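# Pack three foods in a container, lid it, lock flaps

## Task

Place the bread roll, the yogurt cup and the cherry tomato inside the food container, then fit the container's lid and latch each of its four flaps shut.

## Robot and tools

Robot: two UR12e-type six-joint arms, left_arm and right_arm, each ending in a Robotiq 2F-85 parallel gripper with a wrist camera (cam_left_wrist, cam_right_wrist, 896x504 each). Left and right are arm names, not image sides.

Frames. Scene frame: origin at table-top height midway between the nominal bases, +x out over the table, +y toward left_arm, +z up. Calibrated bases: left_arm at (+0.093, +0.631, 0) m, quat_wxyz (+1.000, 0, 0, +0.019); right_arm at (+0.009, -0.599, 0) m, quat_wxyz (+1.000, 0, 0, -0.005). Each arm reports its gripper pose, velocities and wrist camera pose in its own base frame; table and fixed items use the scene frame. Printed hand poses may be off by a few cm, more at long reach. Gripper axes: fingers point along +z, open and close along y; a block juts about 10 cm toward the gripper's +x. end_effector_position is the point between the closed pads; closed fingertips extend about 19 mm past it (6 mm when fully open).

The row. Every motion command is built from rows of 18 numbers: first left_arm's 9, then right_arm's 9, even when only one arm moves. Each arm's 9 are six absolute joint target angles in radians, then gripper position, force_limit, speed. Joint order is unusual and must be followed exactly: shoulder lift, elbow, wrist 1, wrist 2, wrist 3, shoulder pan. Stated ranges: elbow -3.142 to 3.142, all others -6.283 to 6.283; a target more than 0.010 rad beyond a limit (and beyond the present angle) gets the call refused. The three gripper numbers are each in [-1, 1]: position +1 fully open (85 mm), pads touch near -0.8, -1 closes until blocked; force_limit sets motor push; speed sets finger speed (about 20, 85, 150 mm/s at -1, 0, +1). Both start at +1. Slow closes grip more gently (roughly 30 N per pad at force_limit -1, speed -1); fast closes from wide open give 200 N or more. To leave a gripper unchanged, resend its last three numbers; a 0 is a real command. New force_limit or speed only apply after a position change of 0.01 or more.

Tools.
execute_actions(actions, cameras): actions is a list of actions; each action is up to 15 rows, each row one 1/30 s control step; an action lasts 0.5 s and a short table repeats its last row. An empty actions list returns the full state with images. cameras picks images by name, ["all"] or [].
move(target, speed, blend, stop_force, zero, blocking, cameras): target is one row or up to 15 rows (absolute joint goals plus gripper numbers); all joints move together, so the hand follows a curve, with no obstacle avoidance. speed is rad/s for the joint with furthest to go, 0.01 to 3.14, default 0.5, one value or one per target. blend in rad rounds intermediate corners (0 = stop at each). stop_force in N, 4 to 120, ends an arm's path on contact; use it with a low speed, same gripper numbers in every row, and leave it out when moving off something being pressed. zero (default true) rezeroes the force reference before the move. blocking=false returns after about 0.5 s while motion continues; not allowed with stop_force. The result adds a move: line (done, off_target, moving, held, fault) and possibly limits=held.
wait(seconds 0 to 10), stop() brakes a running move, zoom_image(camera, region [x0,y0,x1,y1] in pixels, at most 504 per side, on the latest image), zero_wrist_force(arm), read_manual(section "licences"), finished_scene(scene = current scene number), which ends the scene irreversibly.

Result lines. Joint positions, Joint velocities, Joint targets (current drive goals; resend them to hold still) listed per arm in the joint order above. Tool commands gives current gripper commands. object_status: 0 moving, 1 blocked while opening, 2 blocked while closing (a grip), 3 reached requested position or pads met. position_measured is in counts: 3 open, ~78 is 60 mm, 130 is 40 mm, 180 is 20 mm, 230 pads touching. Wrist force/torque are in the hand's own axes, with a peak line since the last shown. "joint command not followed" means the arm-to-arm clearance check altered steps; "joint sent to its limit" means a joint was clipped. MOTOR HOT warns of heating (brakes lock at 85 °C). Joint speed caps: 2.09 rad/s for shoulder joints, 3.14 for the rest; large moves may be unfinished when results return.

Avoid: any object falling or being left off the table; dropping or releasing moving parts; slamming into the table or heavy things; outside force near 150 N or joint torques at the limits (shoulders 293, elbow 133, wrists 48 N m), which freeze the arm for 10 s; hard grips on parts still resting on something; any press or collision between the two arms, including closing a gripper on the other arm's fingers; holding loads stretched out, which overheats motors.

Each tool is called as name(argument=value, ...), one argument or row to a line, values as JSON.

## Session

execute_actions(
  actions=[],
)

Scene clock: 0.00 s.
left_arm: end_effector_position=(+0.8406, -0.5371, +0.3401) position_measured=3 object_status=3 end_effector_quat_wxyz=(-0.038, +0.802, +0.016, +0.596) | right_arm: end_effector_position=(+0.1717, +0.7217, +0.3325) position_measured=3 object_status=3 end_effector_quat_wxyz=(-0.320, +0.859, -0.024, +0.399)
Joint names: [shoulder lift, elbow, wrist 1, wrist 2, wrist 3, shoulder pan]
Joint positions: left_arm=[-1.057 1.817 -3.337 -0.563 2.693 -0.997] | right_arm=[-1.592 -2.281 -0.352 0.57 -1.428 5.07]
Joint velocities: within noise
Joint torques (N m): no reading
Motor temperatures (°C): left_arm=[26 30 33 35 37 27] | right_arm=[34 27 37 32 34 27]
Wrist force (N): no reading
Wrist torque (N m): no reading
Wrist force, peak (N): no reading
Joint targets: left_arm=[-1.057 1.817 -3.337 -0.563 2.693 -0.997] | right_arm=[-1.592 -2.281 -0.352 0.570 -1.428 5.070]
Tool commands: left_gripper/position=+1.0 left_gripper/force_limit=+1.0 left_gripper/speed=+1.0 right_gripper/position=+1.0 right_gripper/force_limit=+1.0 right_gripper/speed=+1.0

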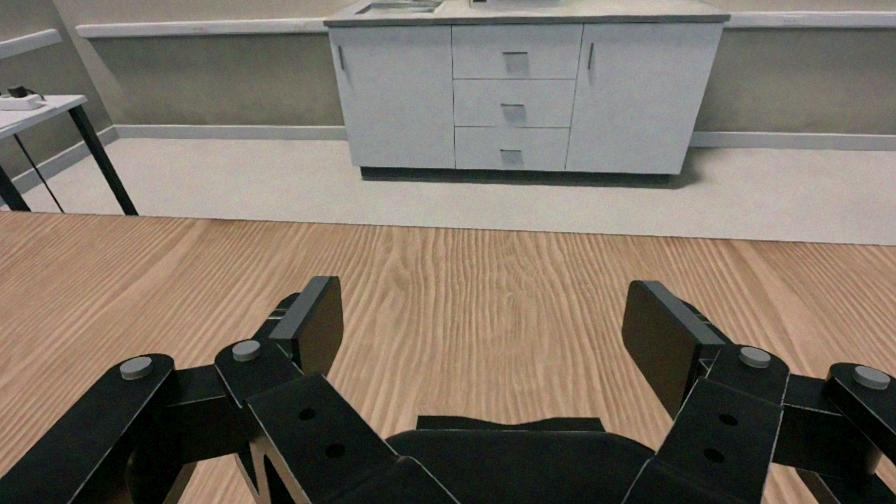

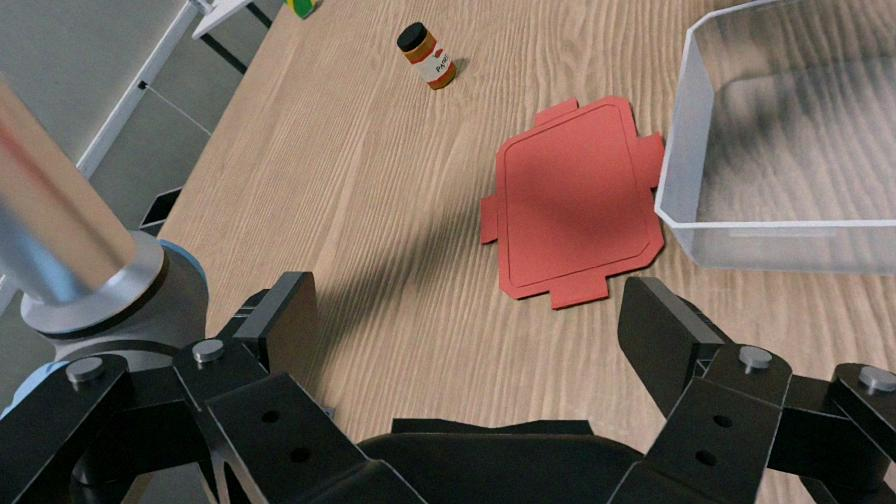

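move(
  target=[-1.866,1.749,-1.454,-1.571,2.47,-0.71,1,1,1,-1.187,-1.8055,-1.72,1.571,-1.98,4.3136,1,1,1],
  speed=1.0,
  cameras=["all"],
)

Scene clock: 4.73 s.
left_arm: end_effector_position=(+0.4998, -0.2000, +0.5497) position_measured=3 object_status=3 end_effector_quat_wxyz=(+0.000, +1.000, -0.019, +0.000) | right_arm: end_effector_position=(+0.3374, +0.3523, +0.5497) position_measured=3 object_status=3 end_effector_quat_wxyz=(+0.000, +1.000, +0.005, +0.000)
Joint names: [shoulder lift, elbow, wrist 1, wrist 2, wrist 3, shoulder pan]
Joint positions: left_arm=[-1.866 1.749 -1.454 -1.571 2.47 -0.71] | right_arm=[-1.187 -1.806 -1.72 1.571 -1.98 4.314]
Joint torques (N m): left_arm=[-32.14 -56.58 -0.54 -3.24 -3.22 17.14] | right_arm=[30.23 62.23 1.49 2.09 -2.34 -13.73]
Wrist force (N): left_arm=[0.2 0.5 0.4] | right_arm=[-0.8 -1.0 0.4]
Wrist torque (N m): left_arm=[-0.11 0.40 0.16] | right_arm=[0.04 0.30 -0.25]
Wrist force, peak (N): left_arm=[-1.8 -1.5 -0.7] | right_arm=[-0.6 -1.8 1.3]
Joint targets: left_arm=[-1.866 1.749 -1.454 -1.571 2.470 -0.710] | right_arm=[-1.187 -1.805 -1.720 1.571 -1.980 4.314]
move: done

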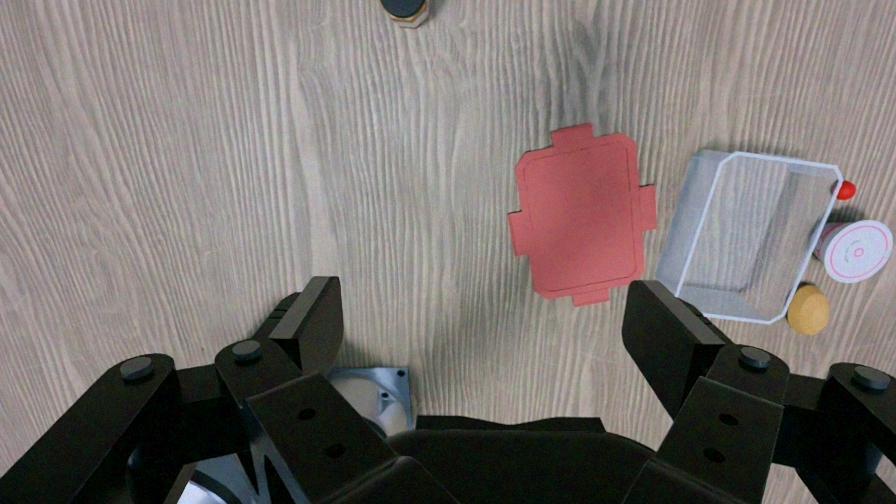

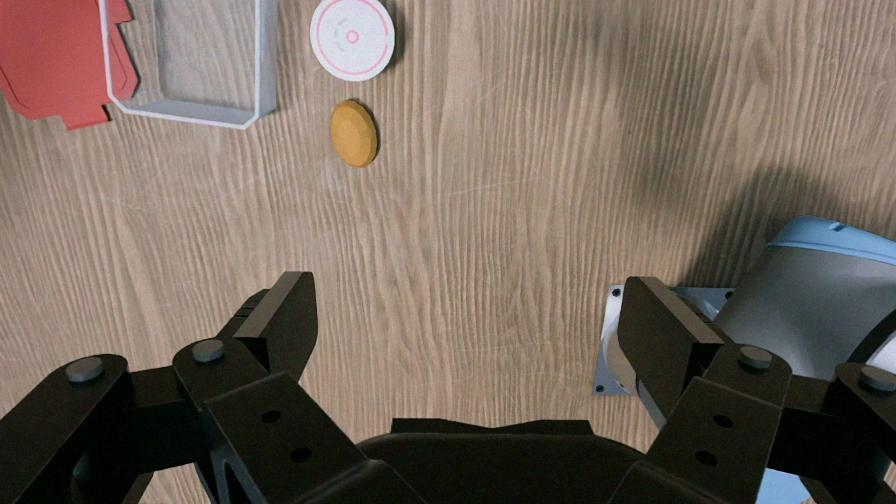

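move(
  target=[-1.866,1.749,-1.454,-1.571,2.47,-0.71,1,1,1,-1.6847,-1.6424,-1.3855,1.571,-2.1577,4.1355,1,1,1],
  speed=0.8,
  cameras=["cam_right_wrist"],
)

zoom_image(
  camera="cam_right_wrist",
  region=[250, 0, 750, 300],
)

Scene clock: 6.33 s.
left_arm: end_effector_position=(+0.4997, -0.2000, +0.5497) position_measured=3 object_status=3 end_effector_quat_wxyz=(+0.000, +1.000, -0.019, +0.000) | right_arm: end_effector_position=(+0.5555, +0.5346, +0.4002) position_measured=3 object_status=3 end_effector_quat_wxyz=(+0.000, +1.000, +0.005, +0.000)
Joint names: [shoulder lift, elbow, wrist 1, wrist 2, wrist 3, shoulder pan]
Joint positions: left_arm=[-1.866 1.749 -1.454 -1.571 2.47 -0.71] | right_arm=[-1.684 -1.642 -1.386 1.571 -2.158 4.136]
Joint torques (N m): left_arm=[-31.89 -55.18 -0.77 -2.81 -3.31 16.47] | right_arm=[50.08 62.47 7.69 -0.5 -2.39 -12.76]
Wrist force (N): left_arm=[0.3 0.6 0.2] | right_arm=[-1.0 -1.4 0.7]
Wrist torque (N m): left_arm=[-0.10 0.37 0.15] | right_arm=[-0.08 0.33 -0.24]
Wrist force, peak (N): left_arm=[0.7 0.7 0.7] | right_arm=[2.5 -3.8 4.0]
Joint targets: left_arm=[-1.866 1.749 -1.454 -1.571 2.470 -0.710] | right_arm=[-1.685 -1.642 -1.385 1.571 -2.158 4.136]
move: done
Images, in order (width x height): cam_right_wrist 896x504.

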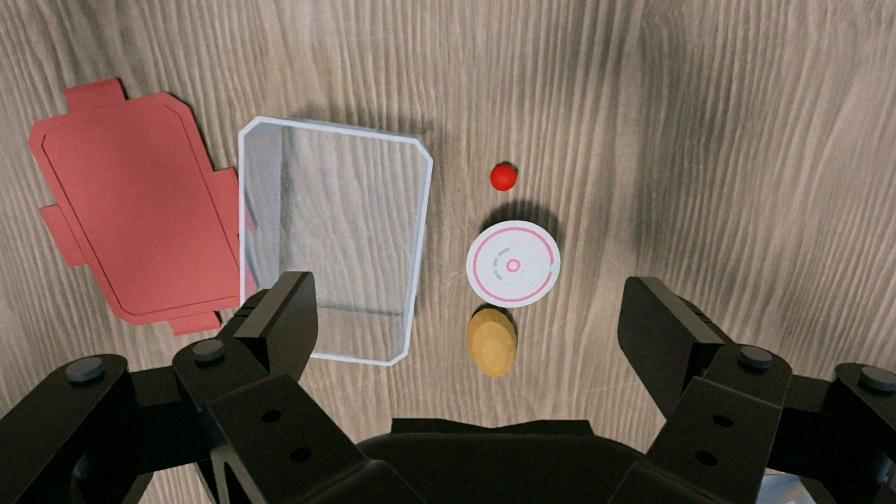

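Scaled by 1.008 from the camera's 896x504 image, which has a finer 1280x720 frame.

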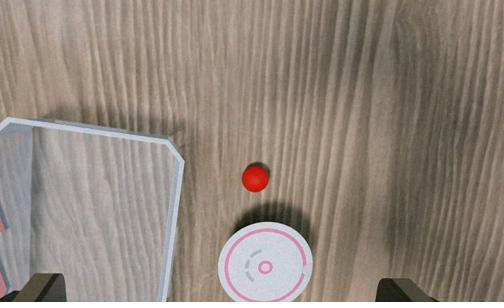

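wait(
  seconds=0,
  cameras=["all"],
)

zoom_image(
  camera="cam_left_wrist",
  region=[646, 130, 896, 350],
)

zoom_image(
  camera="cam_right_wrist",
  region=[420, 140, 620, 390],
)

zoom_image(
  camera="cam_left_wrist",
  region=[490, 110, 690, 320],
)

Scene clock: 7.03 s.
left_arm: end_effector_position=(+0.4997, -0.2000, +0.5497) position_measured=3 object_status=3 end_effector_quat_wxyz=(+0.000, +1.000, -0.019, +0.000) | right_arm: end_effector_position=(+0.5556, +0.5347, +0.4001) position_measured=3 object_status=3 end_effector_quat_wxyz=(+0.000, +1.000, +0.005, +0.000)
Joint names: [shoulder lift, elbow, wrist 1, wrist 2, wrist 3, shoulder pan]
Joint positions: left_arm=[-1.866 1.749 -1.454 -1.571 2.47 -0.71] | right_arm=[-1.685 -1.642 -1.385 1.571 -2.158 4.135]
Joint torques (N m): left_arm=[-31.77 -55.88 -0.75 -3.04 -2.85 18.66] | right_arm=[47.04 63.02 8.19 -0.87 -2.4 -13.32]
Wrist force (N): left_arm=[0.2 0.5 0.7] | right_arm=[-1.5 -1.8 0.6]
Wrist torque (N m): left_arm=[-0.11 0.40 0.16] | right_arm=[-0.14 0.42 -0.24]
Wrist force, peak (N): left_arm=[0.5 0.7 0.7] | right_arm=[-1.8 -1.9 0.4]
Joint targets: left_arm=[-1.866 1.749 -1.454 -1.571 2.470 -0.710] | right_arm=[-1.685 -1.642 -1.385 1.571 -2.158 4.136]
Tool commands: left_gripper/position=+1.0 left_gripper/force_limit=+1.0 left_gripper/speed=+1.0 right_gripper/position=+1.0 right_gripper/force_limit=+1.0 right_gripper/speed=+1.0

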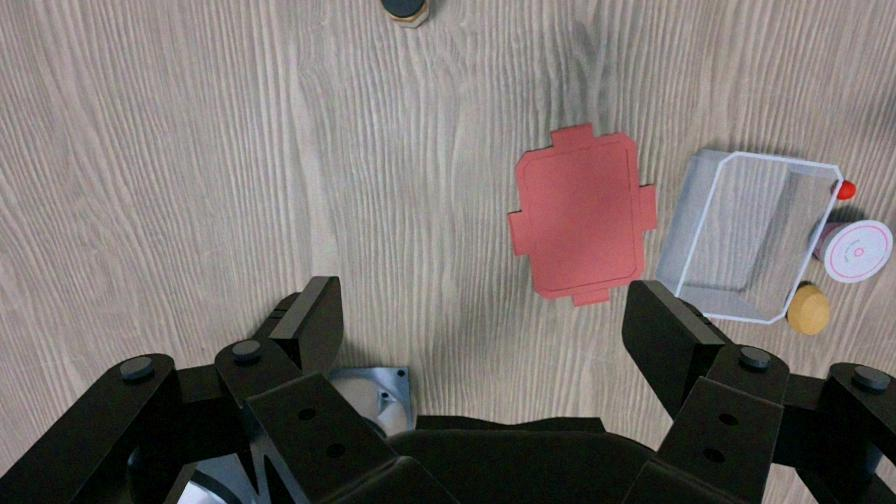

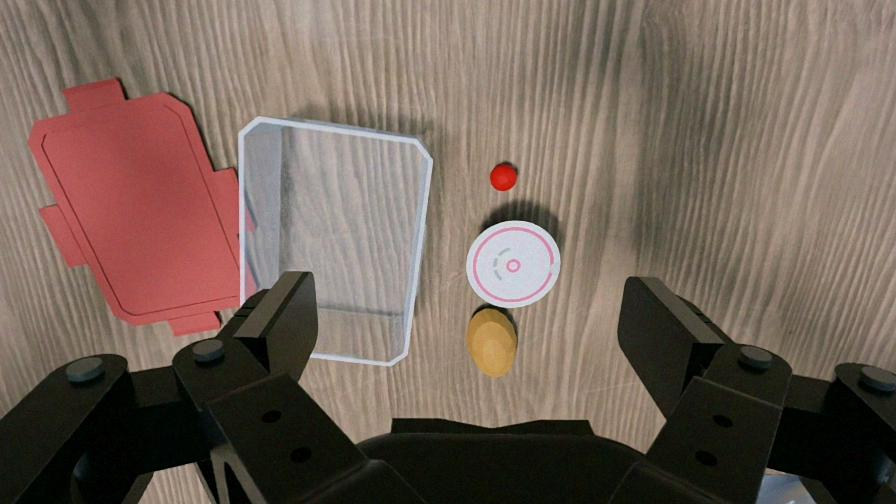

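Scaled by 2.016 from the camera's 896x504 image, which has a finer 1280x720 frame.

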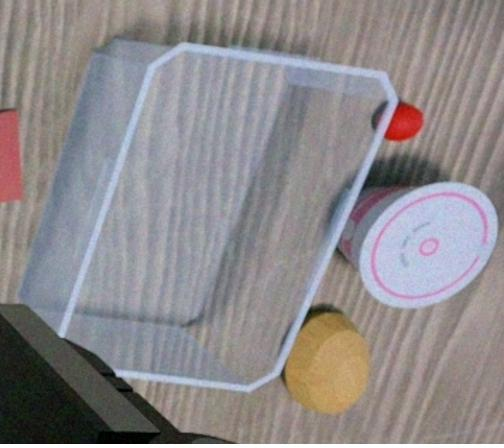

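Scaled by 2.016 from the camera's 896x504 image, which has a finer 1280x720 frame.

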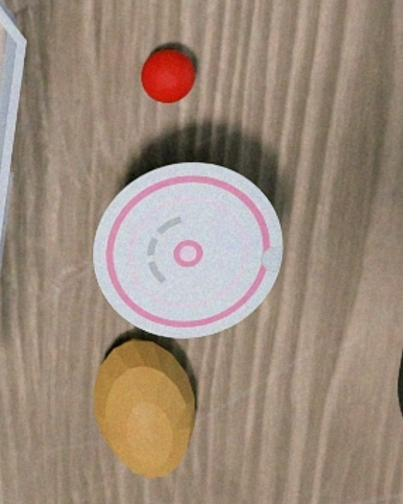

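Scaled by 2.400 from the camera's 896x504 image, which has a finer 1280x720 frame.

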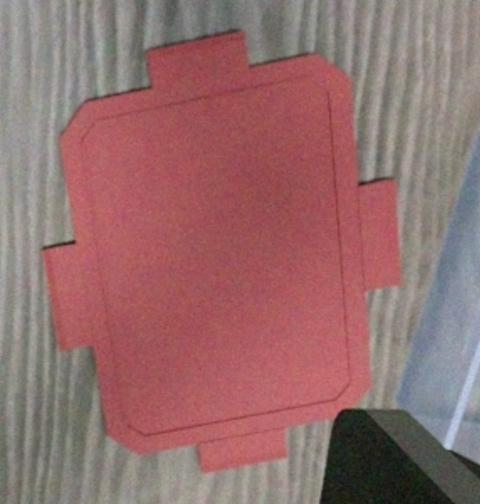

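move(
  target=[-1.866,1.749,-1.454,-1.571,2.47,-0.71,1,1,1,-2.1386,-2.491,1.226,1.571,-3.1416,4.396,1,1,1],
  speed=1.0,
  cameras=["cam_right_wrist"],
)

zoom_image(
  camera="cam_right_wrist",
  region=[300, 100, 804, 350],
)

Scene clock: 11.87 s.
left_arm: end_effector_position=(+0.4997, -0.2000, +0.5497) position_measured=3 object_status=3 end_effector_quat_wxyz=(+0.000, +1.000, -0.019, +0.000) | right_arm: end_effector_position=(+0.3777, +0.5940, +0.1699) position_measured=3 object_status=3 end_effector_quat_wxyz=(-0.357, +0.642, +0.466, +0.493)
Joint names: [shoulder lift, elbow, wrist 1, wrist 2, wrist 3, shoulder pan]
Joint positions: left_arm=[-1.866 1.749 -1.454 -1.571 2.47 -0.71] | right_arm=[-2.139 -2.491 1.226 1.571 -3.142 4.396]
Joint torques (N m): left_arm=[-31.84 -56.47 -0.64 -3.12 -3.05 16.45] | right_arm=[47.67 -3.32 7.06 -0.78 -2.61 16.63]
Wrist force (N): left_arm=[0.4 0.5 0.4] | right_arm=[0.0 -1.6 1.5]
Wrist torque (N m): left_arm=[-0.12 0.36 0.15] | right_arm=[-0.16 0.04 -0.03]
Wrist force, peak (N): left_arm=[0.8 0.9 0.3] | right_arm=[-1.4 -2.2 1.0]
Joint targets: left_arm=[-1.866 1.749 -1.454 -1.571 2.470 -0.710] | right_arm=[-2.139 -2.491 1.226 1.571 -3.142 4.396]
move: done
Images, in order (width x height): cam_right_wrist 896x504.

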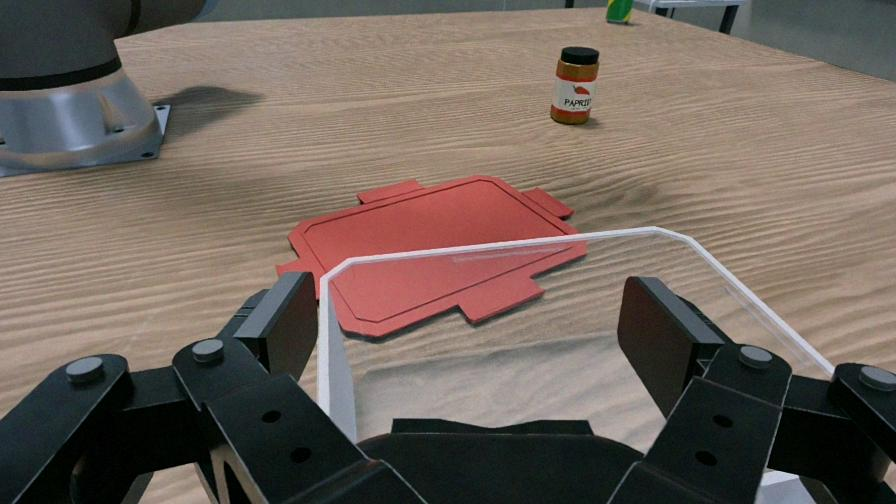

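Scaled by 1.000.

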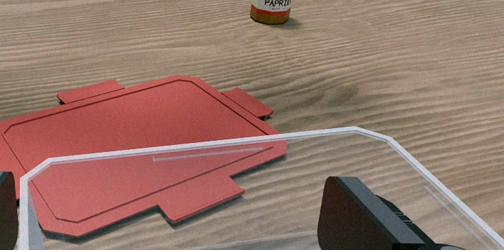

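zoom_image(
  camera="cam_right_wrist",
  region=[430, 210, 610, 340],
)

zoom_image(
  camera="cam_right_wrist",
  region=[320, 220, 470, 350],
)

zoom_image(
  camera="cam_right_wrist",
  region=[330, 160, 600, 260],
)

Scaled by 2.800 from the camera's 896x504 image, which has a finer 1280x720 frame.

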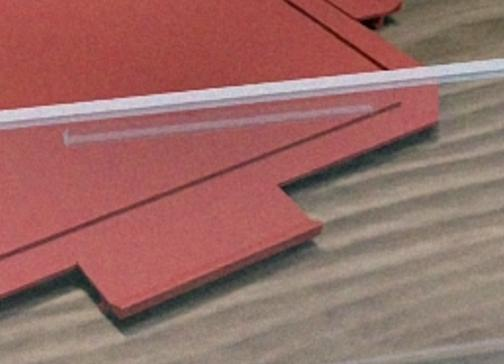

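Scaled by 3.360 from the camera's 896x504 image, which has a finer 1280x720 frame.

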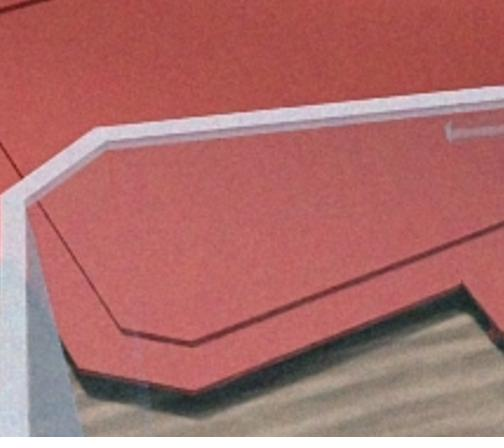

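Scaled by 1.867 from the camera's 896x504 image, which has a finer 1280x720 frame.

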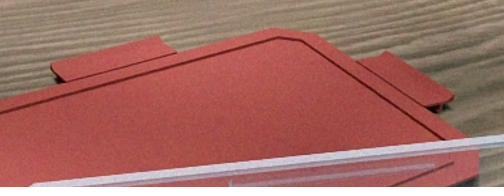

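move(
  target=[
    [-1.866,1.749,-1.454,-1.571,2.47,-0.71,1,1,1,-1.187,-1.8055,-1.72,1.571,-1.98,4.3136,1,1,1],
    [-1.202,2.552,-4.055,-1.571,3.1416,-1.379,1,1,1,-1.187,-1.8055,-1.72,1.571,-1.98,4.8,1,1,1],
  ],
  speed=1.2,
  cameras=["cam_left_wrist"],
)

zoom_image(
  camera="cam_left_wrist",
  region=[350, 80, 650, 300],
)

Scene clock: 19.57 s.
left_arm: end_effector_position=(+0.2956, -0.6089, +0.1831) position_measured=3 object_status=3 end_effector_quat_wxyz=(+0.342, +0.651, -0.537, +0.414) | right_arm: end_effector_position=(+0.1336, +0.4691, +0.5498) position_measured=3 object_status=3 end_effector_quat_wxyz=(+0.000, +0.969, +0.246, +0.000)
Joint names: [shoulder lift, elbow, wrist 1, wrist 2, wrist 3, shoulder pan]
Joint positions: left_arm=[-1.202 2.552 -4.055 -1.571 3.142 -1.379] | right_arm=[-1.187 -1.805 -1.72 1.571 -1.98 4.8]
Joint torques (N m): left_arm=[-28.04 -7.9 -7.74 -2.6 3.21 -16.61] | right_arm=[28.31 62.61 1.84 -0.6 2.24 18.6]
Wrist force (N): left_arm=[-0.4 0.0 0.7] | right_arm=[-1.1 -1.1 0.1]
Wrist torque (N m): left_arm=[0.03 0.13 -0.07] | right_arm=[0.01 0.34 -0.36]
Wrist force, peak (N): left_arm=[-0.1 -1.5 -1.7] | right_arm=[-0.6 -2.4 1.8]
Joint targets: left_arm=[-1.202 2.552 -4.055 -1.571 3.142 -1.379] | right_arm=[-1.187 -1.805 -1.720 1.571 -1.980 4.800]
move: done
Images, in order (width x height): cam_left_wrist 896x504.

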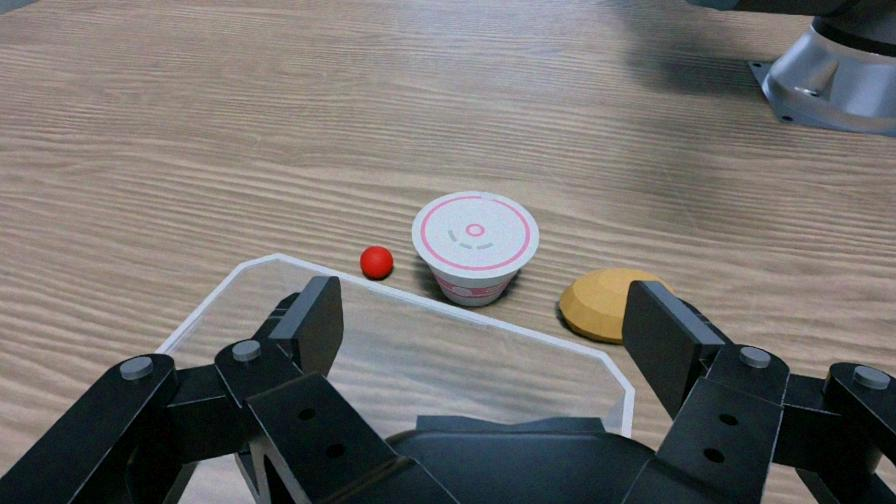

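Scaled by 1.680 from the camera's 896x504 image, which has a finer 1280x720 frame.

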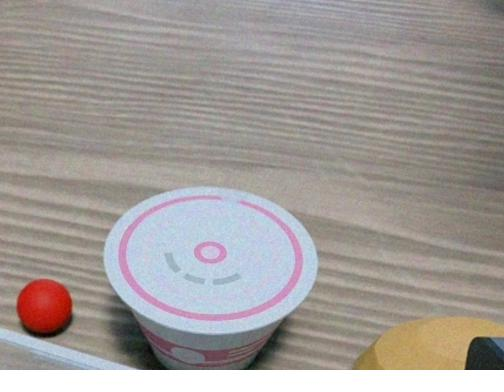

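move(
  target=[-1.866,1.749,-1.454,-1.571,2.47,-0.71,1,1,1,-1.5474,-2.2745,-0.8907,1.571,-2.093,4.42,1,1,1],
  speed=1.2,
  cameras=["all"],
)

zoom_image(
  camera="cam_right_wrist",
  region=[300, 100, 650, 300],
)

Scene clock: 24.20 s.
left_arm: end_effector_position=(+0.4997, -0.2000, +0.5497) position_measured=3 object_status=3 end_effector_quat_wxyz=(+0.000, +1.000, -0.019, +0.000) | right_arm: end_effector_position=(+0.3252, +0.4763, +0.1498) position_measured=3 object_status=3 end_effector_quat_wxyz=(+0.000, +0.993, +0.115, +0.000)
Joint names: [shoulder lift, elbow, wrist 1, wrist 2, wrist 3, shoulder pan]
Joint positions: left_arm=[-1.866 1.749 -1.454 -1.571 2.47 -0.71] | right_arm=[-1.547 -2.274 -0.891 1.571 -2.093 4.42]
Joint torques (N m): left_arm=[-32.11 -55.99 -0.27 -2.92 -3.48 16.29] | right_arm=[30.99 32.91 8.28 -0.72 -2.07 -11.89]
Wrist force (N): left_arm=[0.7 0.7 0.0] | right_arm=[-1.3 -0.7 0.6]
Wrist torque (N m): left_arm=[-0.08 0.32 0.15] | right_arm=[0.09 0.42 -0.32]
Wrist force, peak (N): left_arm=[-0.6 -1.8 -1.2] | right_arm=[-0.8 -2.1 1.0]
Joint targets: left_arm=[-1.866 1.749 -1.454 -1.571 2.470 -0.710] | right_arm=[-1.547 -2.275 -0.891 1.571 -2.093 4.420]
move: done

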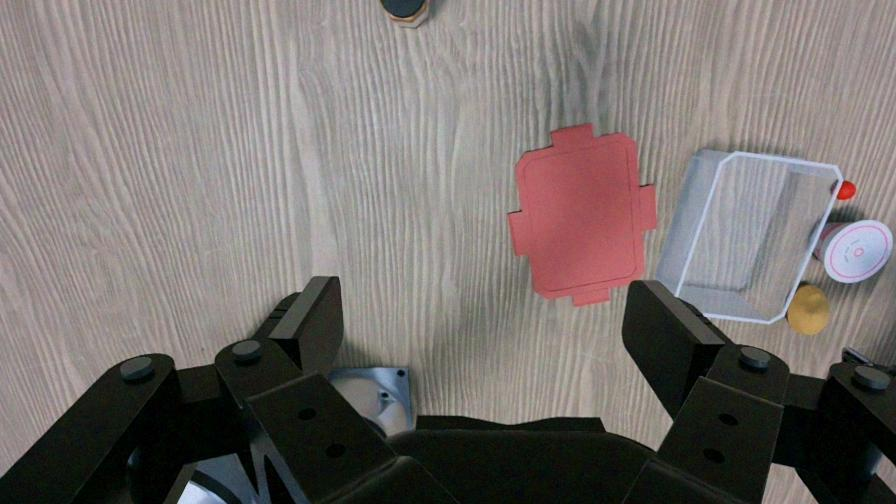

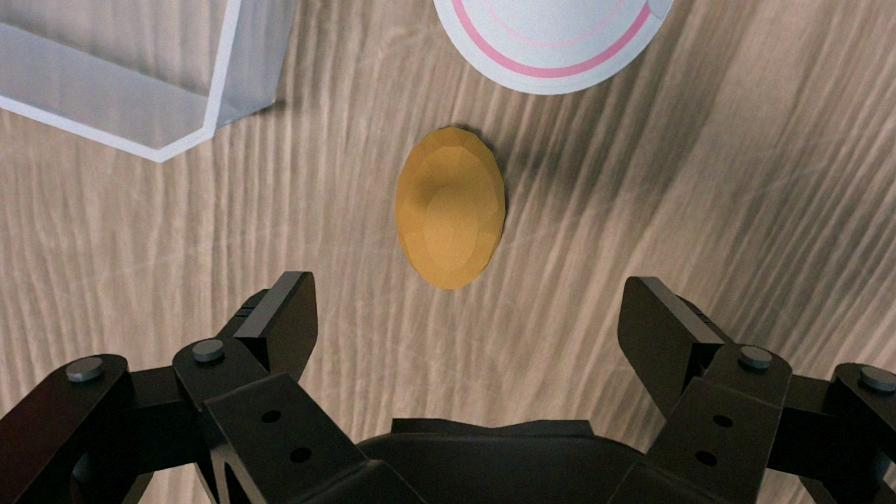

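Scaled by 1.440 from the camera's 896x504 image, which has a finer 1280x720 frame.

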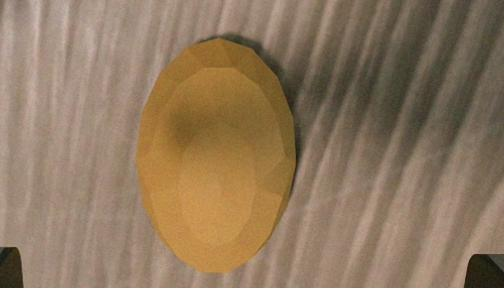

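move(
  target=[
    [-1.866,1.749,-1.454,-1.571,2.47,-0.71,1,1,1,-1.7552,-2.3677,-0.5897,1.571,-2.093,4.42,1,1,1],
    [-1.866,1.749,-1.454,-1.571,2.47,-0.71,1,1,1,-1.7552,-2.3677,-0.5897,1.571,-2.093,4.42,-1,-0.5,-0.5],
  ],
  speed=0.5,
)

Scene clock: 26.53 s.
left_arm: end_effector_position=(+0.4997, -0.2000, +0.5497) position_measured=3 object_status=3 end_effector_quat_wxyz=(+0.000, +1.000, -0.019, +0.000) | right_arm: end_effector_position=(+0.3252, +0.4764, +0.0240) position_measured=93 object_status=0 end_effector_quat_wxyz=(+0.000, +0.993, +0.115, +0.000)
Joint names: [shoulder lift, elbow, wrist 1, wrist 2, wrist 3, shoulder pan]
Joint positions: left_arm=[-1.866 1.749 -1.454 -1.571 2.47 -0.71] | right_arm=[-1.755 -2.368 -0.59 1.571 -2.093 4.42]
Joint torques (N m): left_arm=[-32.79 -54.91 -0.77 -2.9 -3.39 17.44] | right_arm=[37.01 20.92 5.12 -0.99 -2.03 -2.7]
Wrist force (N): left_arm=[0.2 0.3 0.3] | right_arm=[-5.1 7.6 -37.2]
Wrist torque (N m): left_arm=[-0.15 0.39 0.15] | right_arm=[-0.28 -0.04 -0.27]
Wrist force, peak (N): left_arm=[0.6 1.1 0.4] | right_arm=[-5.8 7.6 -37.1]
Joint targets: left_arm=[-1.866 1.749 -1.454 -1.571 2.470 -0.710] | right_arm=[-1.755 -2.368 -0.590 1.571 -2.093 4.420]
move: done

move(
  target=[
    [-1.866,1.749,-1.454,-1.571,2.47,-0.71,1,1,1,-1.5474,-2.2745,-0.8907,1.571,-2.093,4.42,-1,-0.5,-0.5],
    [-1.866,1.749,-1.454,-1.571,2.47,-0.71,1,1,1,-1.7669,-1.8819,-1.0638,1.571,-3.347,4.3835,-1,-0.5,-0.5],
  ],
  speed=0.8,
  blend=[0.1,0],
  cameras=["cam_right_wrist"],
)

Scene clock: 29.67 s.
left_arm: end_effector_position=(+0.4997, -0.2000, +0.5497) position_measured=3 object_status=3 end_effector_quat_wxyz=(+0.000, +1.000, -0.019, +0.000) | right_arm: end_effector_position=(+0.4034, +0.6429, +0.2201) position_measured=93 object_status=2 end_effector_quat_wxyz=(+0.000, +0.749, +0.662, +0.000)
Joint names: [shoulder lift, elbow, wrist 1, wrist 2, wrist 3, shoulder pan]
Joint positions: left_arm=[-1.866 1.749 -1.454 -1.571 2.47 -0.71] | right_arm=[-1.767 -1.882 -1.064 1.571 -3.347 4.384]
Joint torques (N m): left_arm=[-30.36 -56.47 -1.04 -2.76 -2.88 15.94] | right_arm=[51.04 57.63 2.02 -0.85 -2.85 -9.93]
Wrist force (N): left_arm=[0.2 0.7 0.3] | right_arm=[-0.7 -1.8 1.1]
Wrist torque (N m): left_arm=[-0.07 0.40 0.16] | right_arm=[-0.15 0.33 -0.31]
Wrist force, peak (N): left_arm=[0.8 0.6 0.6] | right_arm=[-5.7 7.5 -38.0]
Joint targets: left_arm=[-1.866 1.749 -1.454 -1.571 2.470 -0.710] | right_arm=[-1.767 -1.882 -1.064 1.571 -3.347 4.383]
move: done
Images, in order (width x height): cam_right_wrist 896x504.

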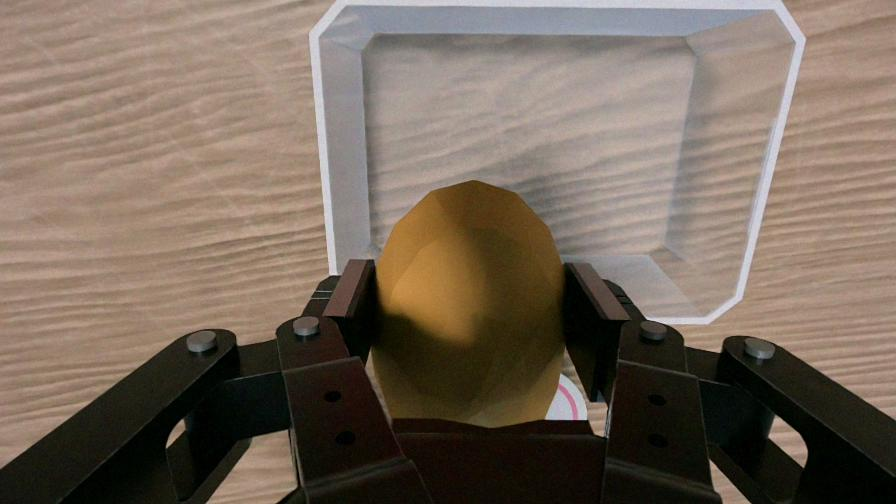

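move(
  target=[
    [-1.866,1.749,-1.454,-1.571,2.47,-0.71,1,1,1,-1.9769,-2.0153,-0.7204,1.571,-3.347,4.3835,-1,-0.5,-0.5],
    [-1.866,1.749,-1.454,-1.571,2.47,-0.71,1,1,1,-1.9769,-2.0153,-0.7204,1.571,-3.347,4.3835,0.7,-0.5,-0.5],
    [-1.866,1.749,-1.454,-1.571,2.47,-0.71,1,1,1,-1.7669,-1.8819,-1.0638,1.571,-3.347,4.3835,0.7,-0.5,-0.5],
  ],
  speed=[0.4,0.4,0.6],
  cameras=["cam_right_wrist"],
)

Scene clock: 33.20 s.
left_arm: end_effector_position=(+0.4997, -0.2000, +0.5497) position_measured=3 object_status=3 end_effector_quat_wxyz=(+0.000, +1.000, -0.019, +0.000) | right_arm: end_effector_position=(+0.4034, +0.6429, +0.2199) position_measured=41 object_status=3 end_effector_quat_wxyz=(+0.000, +0.749, +0.662, +0.000)
Joint names: [shoulder lift, elbow, wrist 1, wrist 2, wrist 3, shoulder pan]
Joint positions: left_arm=[-1.866 1.749 -1.454 -1.571 2.47 -0.71] | right_arm=[-1.767 -1.882 -1.064 1.571 -3.347 4.383]
Joint torques (N m): left_arm=[-32.1 -55.87 -0.96 -2.47 -3.18 15.68] | right_arm=[75.05 57.56 1.55 -0.94 -2.63 2.46]
Wrist force (N): left_arm=[0.3 0.2 0.3] | right_arm=[-0.6 -1.8 1.0]
Wrist torque (N m): left_arm=[-0.16 0.37 0.16] | right_arm=[-0.16 0.31 -0.31]
Wrist force, peak (N): left_arm=[0.4 0.8 0.7] | right_arm=[-0.9 -1.3 4.0]
Joint targets: left_arm=[-1.866 1.749 -1.454 -1.571 2.470 -0.710] | right_arm=[-1.767 -1.882 -1.064 1.571 -3.347 4.383]
move: done
Images, in order (width x height): cam_right_wrist 896x504.

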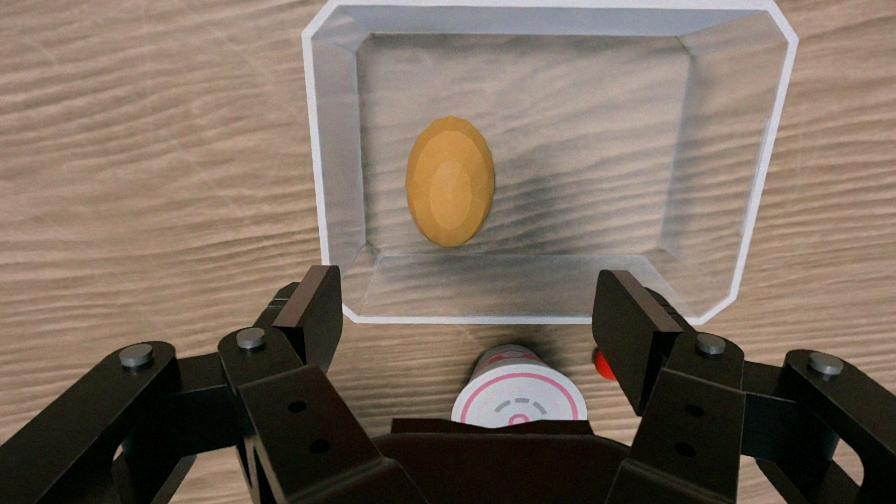

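move(
  target=[-1.866,1.749,-1.454,-1.571,2.47,-0.71,1,1,1,-1.7536,-2.0455,-0.9135,1.571,-2.165,4.1283,0.7,-0.5,-0.5],
  speed=1.0,
  cameras=["cam_right_wrist"],
)

Scene clock: 35.53 s.
left_arm: end_effector_position=(+0.4997, -0.2000, +0.5497) position_measured=3 object_status=3 end_effector_quat_wxyz=(+0.000, +1.000, -0.019, +0.000) | right_arm: end_effector_position=(+0.5222, +0.4743, +0.1499) position_measured=41 object_status=3 end_effector_quat_wxyz=(+0.000, +1.000, +0.005, +0.000)
Joint names: [shoulder lift, elbow, wrist 1, wrist 2, wrist 3, shoulder pan]
Joint positions: left_arm=[-1.866 1.749 -1.454 -1.571 2.47 -0.71] | right_arm=[-1.754 -2.045 -0.914 1.571 -2.165 4.128]
Joint torques (N m): left_arm=[-29.98 -56.33 -0.94 -2.3 -3.16 16.02] | right_arm=[68.6 32.45 7.75 -0.35 2.44 -13.03]
Wrist force (N): left_arm=[0.1 0.5 0.4] | right_arm=[-0.4 -2.0 0.9]
Wrist torque (N m): left_arm=[-0.11 0.41 0.16] | right_arm=[-0.22 0.25 -0.37]
Wrist force, peak (N): left_arm=[0.5 0.9 0.5] | right_arm=[0.7 -3.1 0.6]
Joint targets: left_arm=[-1.866 1.749 -1.454 -1.571 2.470 -0.710] | right_arm=[-1.754 -2.046 -0.913 1.571 -2.165 4.128]
move: done
Images, in order (width x height): cam_right_wrist 896x504.

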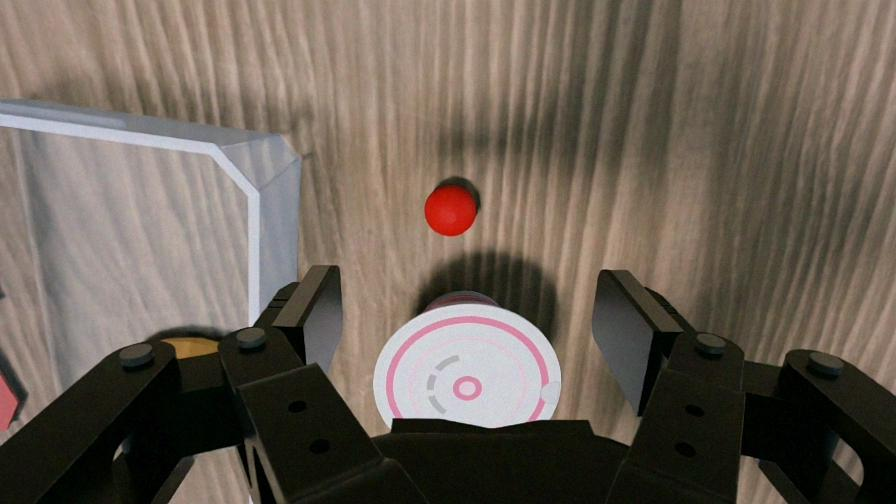

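move(
  target=[
    [-1.866,1.749,-1.454,-1.571,2.47,-0.71,1,1,1,-1.929,-2.1263,-0.6573,1.571,-2.165,4.1283,0.7,-1,-1],
    [-1.866,1.749,-1.454,-1.571,2.47,-0.71,1,1,1,-1.929,-2.1263,-0.6573,1.571,-2.165,4.1283,-1,-1,-1],
    [-1.866,1.749,-1.454,-1.571,2.47,-0.71,1,1,1,-1.7536,-2.0455,-0.9135,1.571,-2.165,4.1283,-1,-1,-1],
    [-1.866,1.749,-1.454,-1.571,2.47,-0.71,1,1,1,-1.8843,-1.7684,-1.0599,1.571,-3.3283,4.4019,-1,-1,-1],
  ],
  speed=[0.5,0.5,0.6,0.8],
  blend=[0,0,0.08,0],
  cameras=["cam_right_wrist"],
)

Scene clock: 42.33 s.
left_arm: end_effector_position=(+0.4997, -0.2000, +0.5497) position_measured=3 object_status=3 end_effector_quat_wxyz=(+0.000, +1.000, -0.019, +0.000) | right_arm: end_effector_position=(+0.4124, +0.7154, +0.2000) position_measured=165 object_status=2 end_effector_quat_wxyz=(+0.000, +0.750, +0.662, +0.000)
Joint names: [shoulder lift, elbow, wrist 1, wrist 2, wrist 3, shoulder pan]
Joint positions: left_arm=[-1.866 1.749 -1.454 -1.571 2.47 -0.71] | right_arm=[-1.884 -1.768 -1.06 1.571 -3.328 4.402]
Joint torques (N m): left_arm=[-30.72 -55.64 -0.43 -2.16 -2.85 18.67] | right_arm=[57.57 58.23 1 0.72 -2.42 20.51]
Wrist force (N): left_arm=[0.3 0.6 0.5] | right_arm=[-0.4 -1.9 0.9]
Wrist torque (N m): left_arm=[-0.10 0.38 0.16] | right_arm=[-0.14 0.28 -0.34]
Wrist force, peak (N): left_arm=[0.4 1.1 0.6] | right_arm=[-2.8 7.6 -85.9]
Joint targets: left_arm=[-1.866 1.749 -1.454 -1.571 2.470 -0.710] | right_arm=[-1.884 -1.768 -1.060 1.571 -3.328 4.402]
move: done
Images, in order (width x height): cam_right_wrist 896x504.

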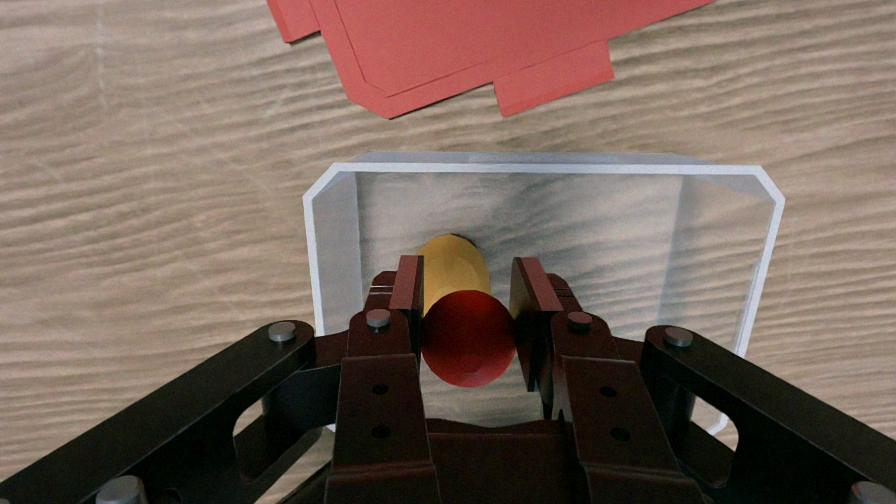

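move(
  target=[
    [-1.866,1.749,-1.454,-1.571,2.47,-0.71,1,1,1,-2.052,-1.8944,-0.7662,1.571,-3.33,4.4,-1,-1,-1],
    [-1.866,1.749,-1.454,-1.571,2.47,-0.71,1,1,1,-2.052,-1.8944,-0.7662,1.571,-3.33,4.4,0.17,-1,-1],
    [-1.866,1.749,-1.454,-1.571,2.47,-0.71,1,1,1,-1.8843,-1.7684,-1.0599,1.571,-3.3283,4.4019,0.17,-1,-1],
  ],
  speed=[0.35,0.5,0.5],
  cameras=["cam_right_wrist"],
)

Scene clock: 46.57 s.
left_arm: end_effector_position=(+0.4997, -0.2000, +0.5497) position_measured=3 object_status=3 end_effector_quat_wxyz=(+0.000, +1.000, -0.019, +0.000) | right_arm: end_effector_position=(+0.4124, +0.7155, +0.1999) position_measured=108 object_status=3 end_effector_quat_wxyz=(+0.000, +0.749, +0.662, +0.000)
Joint names: [shoulder lift, elbow, wrist 1, wrist 2, wrist 3, shoulder pan]
Joint positions: left_arm=[-1.866 1.749 -1.454 -1.571 2.47 -0.71] | right_arm=[-1.884 -1.768 -1.06 1.571 -3.328 4.402]
Joint torques (N m): left_arm=[-31.26 -55.25 -0.66 -2.29 -2.84 18.51] | right_arm=[84.39 57.86 0.44 -0.32 1.9 20.34]
Wrist force (N): left_arm=[0.4 0.6 0.2] | right_arm=[-0.6 -2.1 0.6]
Wrist torque (N m): left_arm=[-0.10 0.35 0.16] | right_arm=[-0.18 0.31 -0.46]
Wrist force, peak (N): left_arm=[0.4 1.0 0.5] | right_arm=[-1.6 -1.0 4.3]
Joint targets: left_arm=[-1.866 1.749 -1.454 -1.571 2.470 -0.710] | right_arm=[-1.884 -1.768 -1.060 1.571 -3.328 4.402]
move: done
Images, in order (width x height): cam_right_wrist 896x504.

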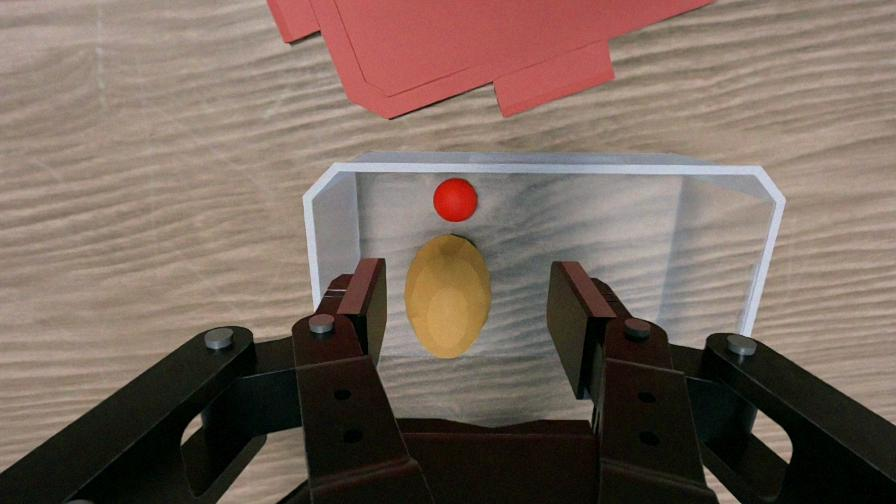

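move(
  target=[
    [-1.866,1.749,-1.454,-1.571,2.47,-0.71,1,1,1,-1.4,-2.2,-1.8,0,-1.6,4.3,1,1,1],
    [-1.866,1.749,-1.454,-1.571,2.47,-0.71,1,1,1,-1.2806,-2.5382,-2.813,-1.571,0,4.2069,1,1,1],
    [-1.866,1.749,-1.454,-1.571,2.47,-0.71,1,1,1,-1.6336,-2.6614,-2.337,-1.571,0,4.2069,1,1,1],
  ],
  speed=[1.2,1.2,0.8],
  blend=[0.2,0.1,0],
  cameras=["cam_right_wrist"],
)

zoom_image(
  camera="cam_right_wrist",
  region=[300, 50, 650, 300],
)

Scene clock: 52.13 s.
left_arm: end_effector_position=(+0.4997, -0.2000, +0.5497) position_measured=3 object_status=3 end_effector_quat_wxyz=(+0.000, +1.000, -0.019, +0.000) | right_arm: end_effector_position=(+0.3925, +0.3497, +0.0601) position_measured=3 object_status=3 end_effector_quat_wxyz=(-0.291, +0.706, +0.416, +0.494)
Joint names: [shoulder lift, elbow, wrist 1, wrist 2, wrist 3, shoulder pan]
Joint positions: left_arm=[-1.866 1.749 -1.454 -1.571 2.47 -0.71] | right_arm=[-1.633 -2.661 -2.337 -1.571 0 4.207]
Joint torques (N m): left_arm=[-30.48 -55.8 -1.07 -1.95 -2.41 15.62] | right_arm=[11.36 9.52 4.31 -2.55 1.95 -12.83]
Wrist force (N): left_arm=[0.5 0.6 0.6] | right_arm=[-0.4 -1.6 1.7]
Wrist torque (N m): left_arm=[-0.09 0.34 0.15] | right_arm=[-0.22 0.00 -0.17]
Wrist force, peak (N): left_arm=[0.6 0.7 0.7] | right_arm=[0.3 -3.0 3.4]
Joint targets: left_arm=[-1.866 1.749 -1.454 -1.571 2.470 -0.710] | right_arm=[-1.634 -2.661 -2.337 -1.571 0.000 4.207]
move: done
Images, in order (width x height): cam_right_wrist 896x504.

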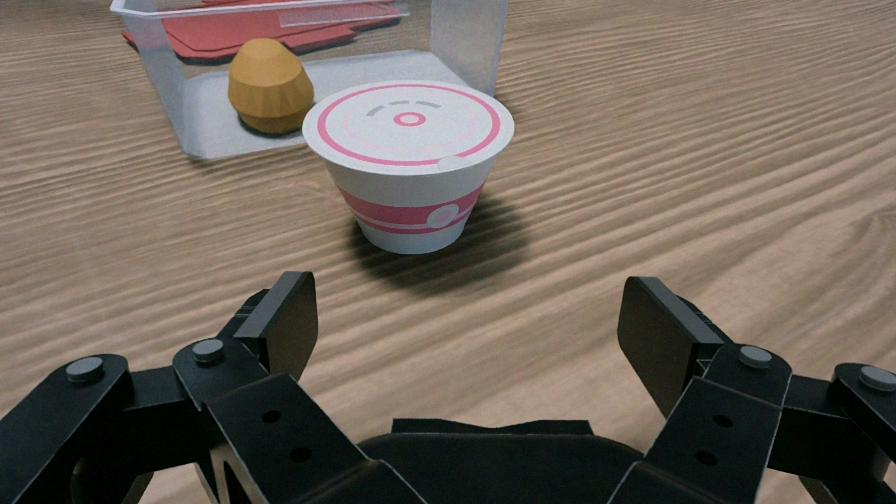

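Scaled by 1.440 from the camera's 896x504 image, which has a finer 1280x720 frame.

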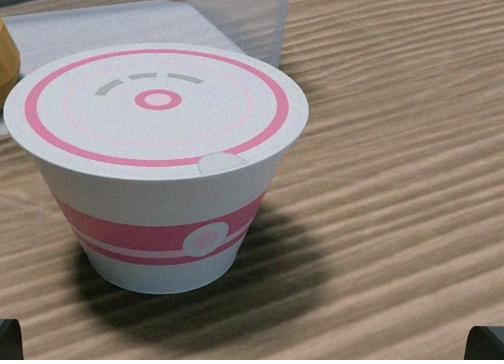

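move(
  target=[
    [-1.866,1.749,-1.454,-1.571,2.47,-0.71,1,1,1,-1.7636,-2.6629,-2.2055,-1.571,0,4.2304,1,1,1],
    [-1.866,1.749,-1.454,-1.571,2.47,-0.71,1,1,1,-1.8278,-2.5484,-2.2558,-1.571,0,4.2304,1,1,1],
  ],
  speed=[0.5,0.3],
  cameras=["cam_right_wrist"],
)

Scene clock: 55.53 s.
left_arm: end_effector_position=(+0.4997, -0.2000, +0.5497) position_measured=3 object_status=3 end_effector_quat_wxyz=(+0.000, +1.000, -0.019, +0.000) | right_arm: end_effector_position=(+0.4185, +0.4244, +0.0240) position_measured=3 object_status=3 end_effector_quat_wxyz=(-0.297, +0.701, +0.424, +0.491)
Joint names: [shoulder lift, elbow, wrist 1, wrist 2, wrist 3, shoulder pan]
Joint positions: left_arm=[-1.866 1.749 -1.454 -1.571 2.47 -0.71] | right_arm=[-1.828 -2.549 -2.256 -1.571 0 4.23]
Joint torques (N m): left_arm=[-29.72 -55.75 -0.83 -2.02 -2.42 14.3] | right_arm=[26.74 26.07 -2.23 -0.81 1.95 16.02]
Wrist force (N): left_arm=[0.4 0.8 0.5] | right_arm=[0.4 -1.5 1.8]
Wrist torque (N m): left_arm=[-0.05 0.37 0.16] | right_arm=[-0.17 -0.09 -0.21]
Wrist force, peak (N): left_arm=[0.8 0.7 0.6] | right_arm=[0.9 -1.4 4.2]
Joint targets: left_arm=[-1.866 1.749 -1.454 -1.571 2.470 -0.710] | right_arm=[-1.828 -2.548 -2.256 -1.571 0.000 4.230]
move: done
Images, in order (width x height): cam_right_wrist 896x504.

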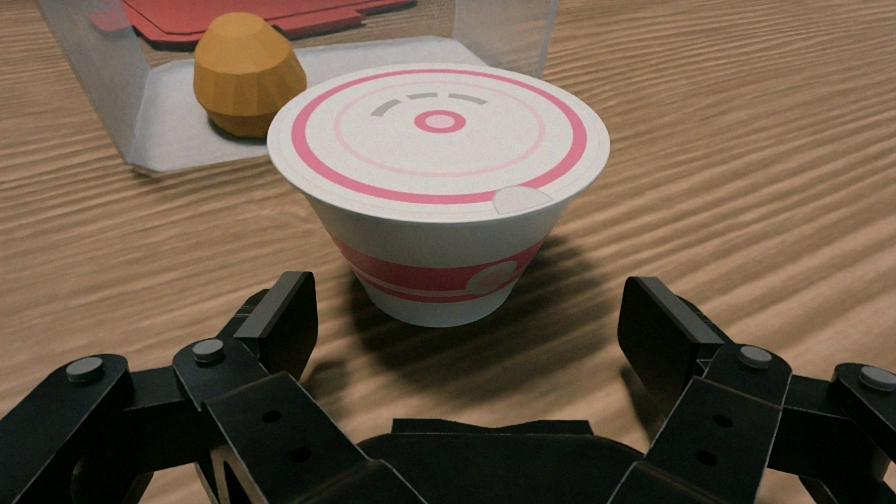

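move(
  target=[
    [-1.866,1.749,-1.454,-1.571,2.47,-0.71,1,1,1,-1.8278,-2.5484,-2.2558,-1.571,0,4.2435,1,1,1],
    [-1.866,1.749,-1.454,-1.571,2.47,-0.71,1,1,1,-1.8709,-2.4688,-2.2923,-1.571,0,4.2435,1,1,1],
  ],
  speed=0.2,
  cameras=["cam_right_wrist"],
)

Scene clock: 57.40 s.
left_arm: end_effector_position=(+0.4997, -0.2000, +0.5497) position_measured=3 object_status=3 end_effector_quat_wxyz=(+0.000, +1.000, -0.019, +0.000) | right_arm: end_effector_position=(+0.4332, +0.4700, +0.0240) position_measured=3 object_status=3 end_effector_quat_wxyz=(-0.300, +0.698, +0.429, +0.489)
Joint names: [shoulder lift, elbow, wrist 1, wrist 2, wrist 3, shoulder pan]
Joint positions: left_arm=[-1.866 1.749 -1.454 -1.571 2.47 -0.71] | right_arm=[-1.871 -2.469 -2.292 -1.571 0 4.244]
Joint torques (N m): left_arm=[-31.74 -54.77 -0.54 -2.28 -2.47 16.17] | right_arm=[33.28 29.96 -1.86 -0.61 2.57 14.74]
Wrist force (N): left_arm=[0.4 0.3 0.2] | right_arm=[-0.1 -1.4 1.2]
Wrist torque (N m): left_arm=[-0.14 0.37 0.16] | right_arm=[-0.17 -0.04 -0.20]
Wrist force, peak (N): left_arm=[0.9 0.8 0.4] | right_arm=[0.6 -1.7 2.9]
Joint targets: left_arm=[-1.866 1.749 -1.454 -1.571 2.470 -0.710] | right_arm=[-1.871 -2.469 -2.292 -1.571 0.000 4.244]
move: done
Images, in order (width x height): cam_right_wrist 896x504.

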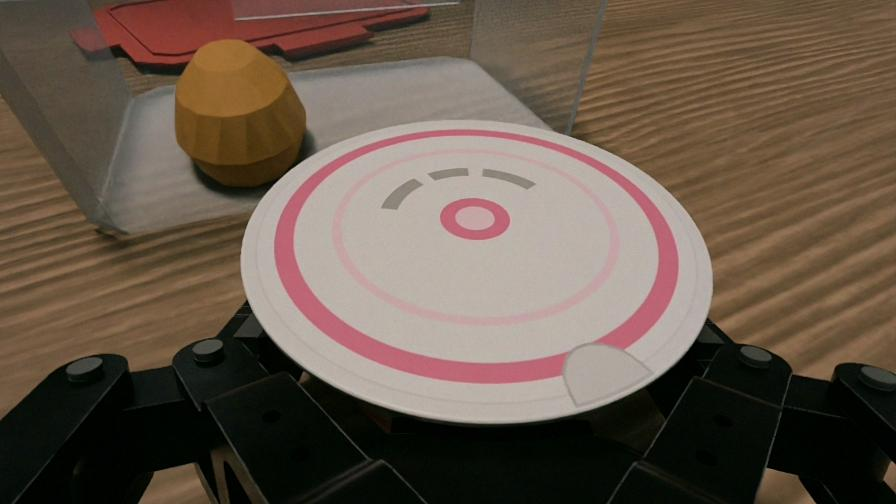

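move(
  target=[-1.866,1.749,-1.454,-1.571,2.47,-0.71,1,1,1,-1.8709,-2.4688,-2.2923,-1.571,0,4.2435,-1,-1,-1],
  speed=0.2,
  cameras=["cam_right_wrist"],
)

Scene clock: 58.40 s.
left_arm: end_effector_position=(+0.4997, -0.2000, +0.5497) position_measured=3 object_status=3 end_effector_quat_wxyz=(+0.000, +1.000, -0.019, +0.000) | right_arm: end_effector_position=(+0.4333, +0.4701, +0.0240) position_measured=33 object_status=0 end_effector_quat_wxyz=(-0.300, +0.698, +0.429, +0.489)
Joint names: [shoulder lift, elbow, wrist 1, wrist 2, wrist 3, shoulder pan]
Joint positions: left_arm=[-1.866 1.749 -1.454 -1.571 2.47 -0.71] | right_arm=[-1.871 -2.469 -2.292 -1.571 0 4.244]
Joint torques (N m): left_arm=[-30.48 -55.65 -0.57 -2.08 -2.47 14.56] | right_arm=[35.73 25.9 -2.5 0.09 1.88 10.98]
Wrist force (N): left_arm=[0.3 0.6 0.5] | right_arm=[4.6 -1.3 -1.3]
Wrist torque (N m): left_arm=[-0.10 0.38 0.15] | right_arm=[-0.15 -0.05 -0.21]
Wrist force, peak (N): left_arm=[0.6 0.7 0.6] | right_arm=[4.9 -1.6 -1.4]
Joint targets: left_arm=[-1.866 1.749 -1.454 -1.571 2.470 -0.710] | right_arm=[-1.871 -2.469 -2.292 -1.571 0.000 4.244]
move: done
Images, in order (width x height): cam_right_wrist 896x504.

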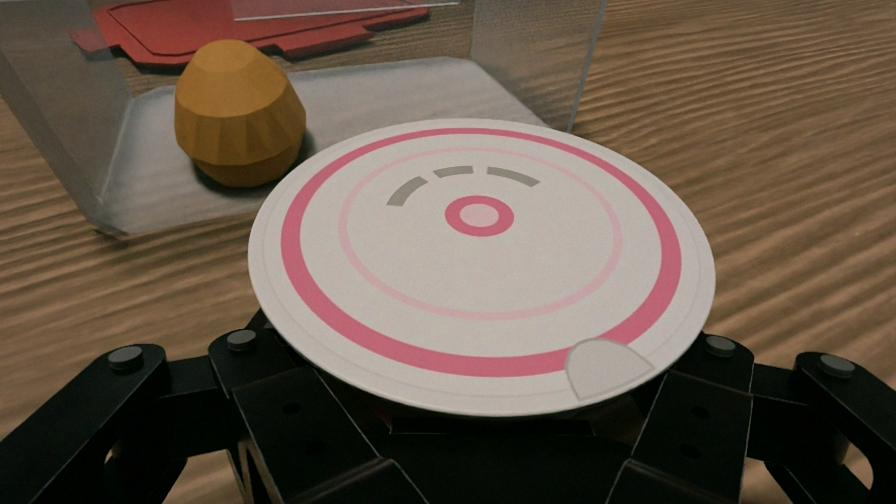

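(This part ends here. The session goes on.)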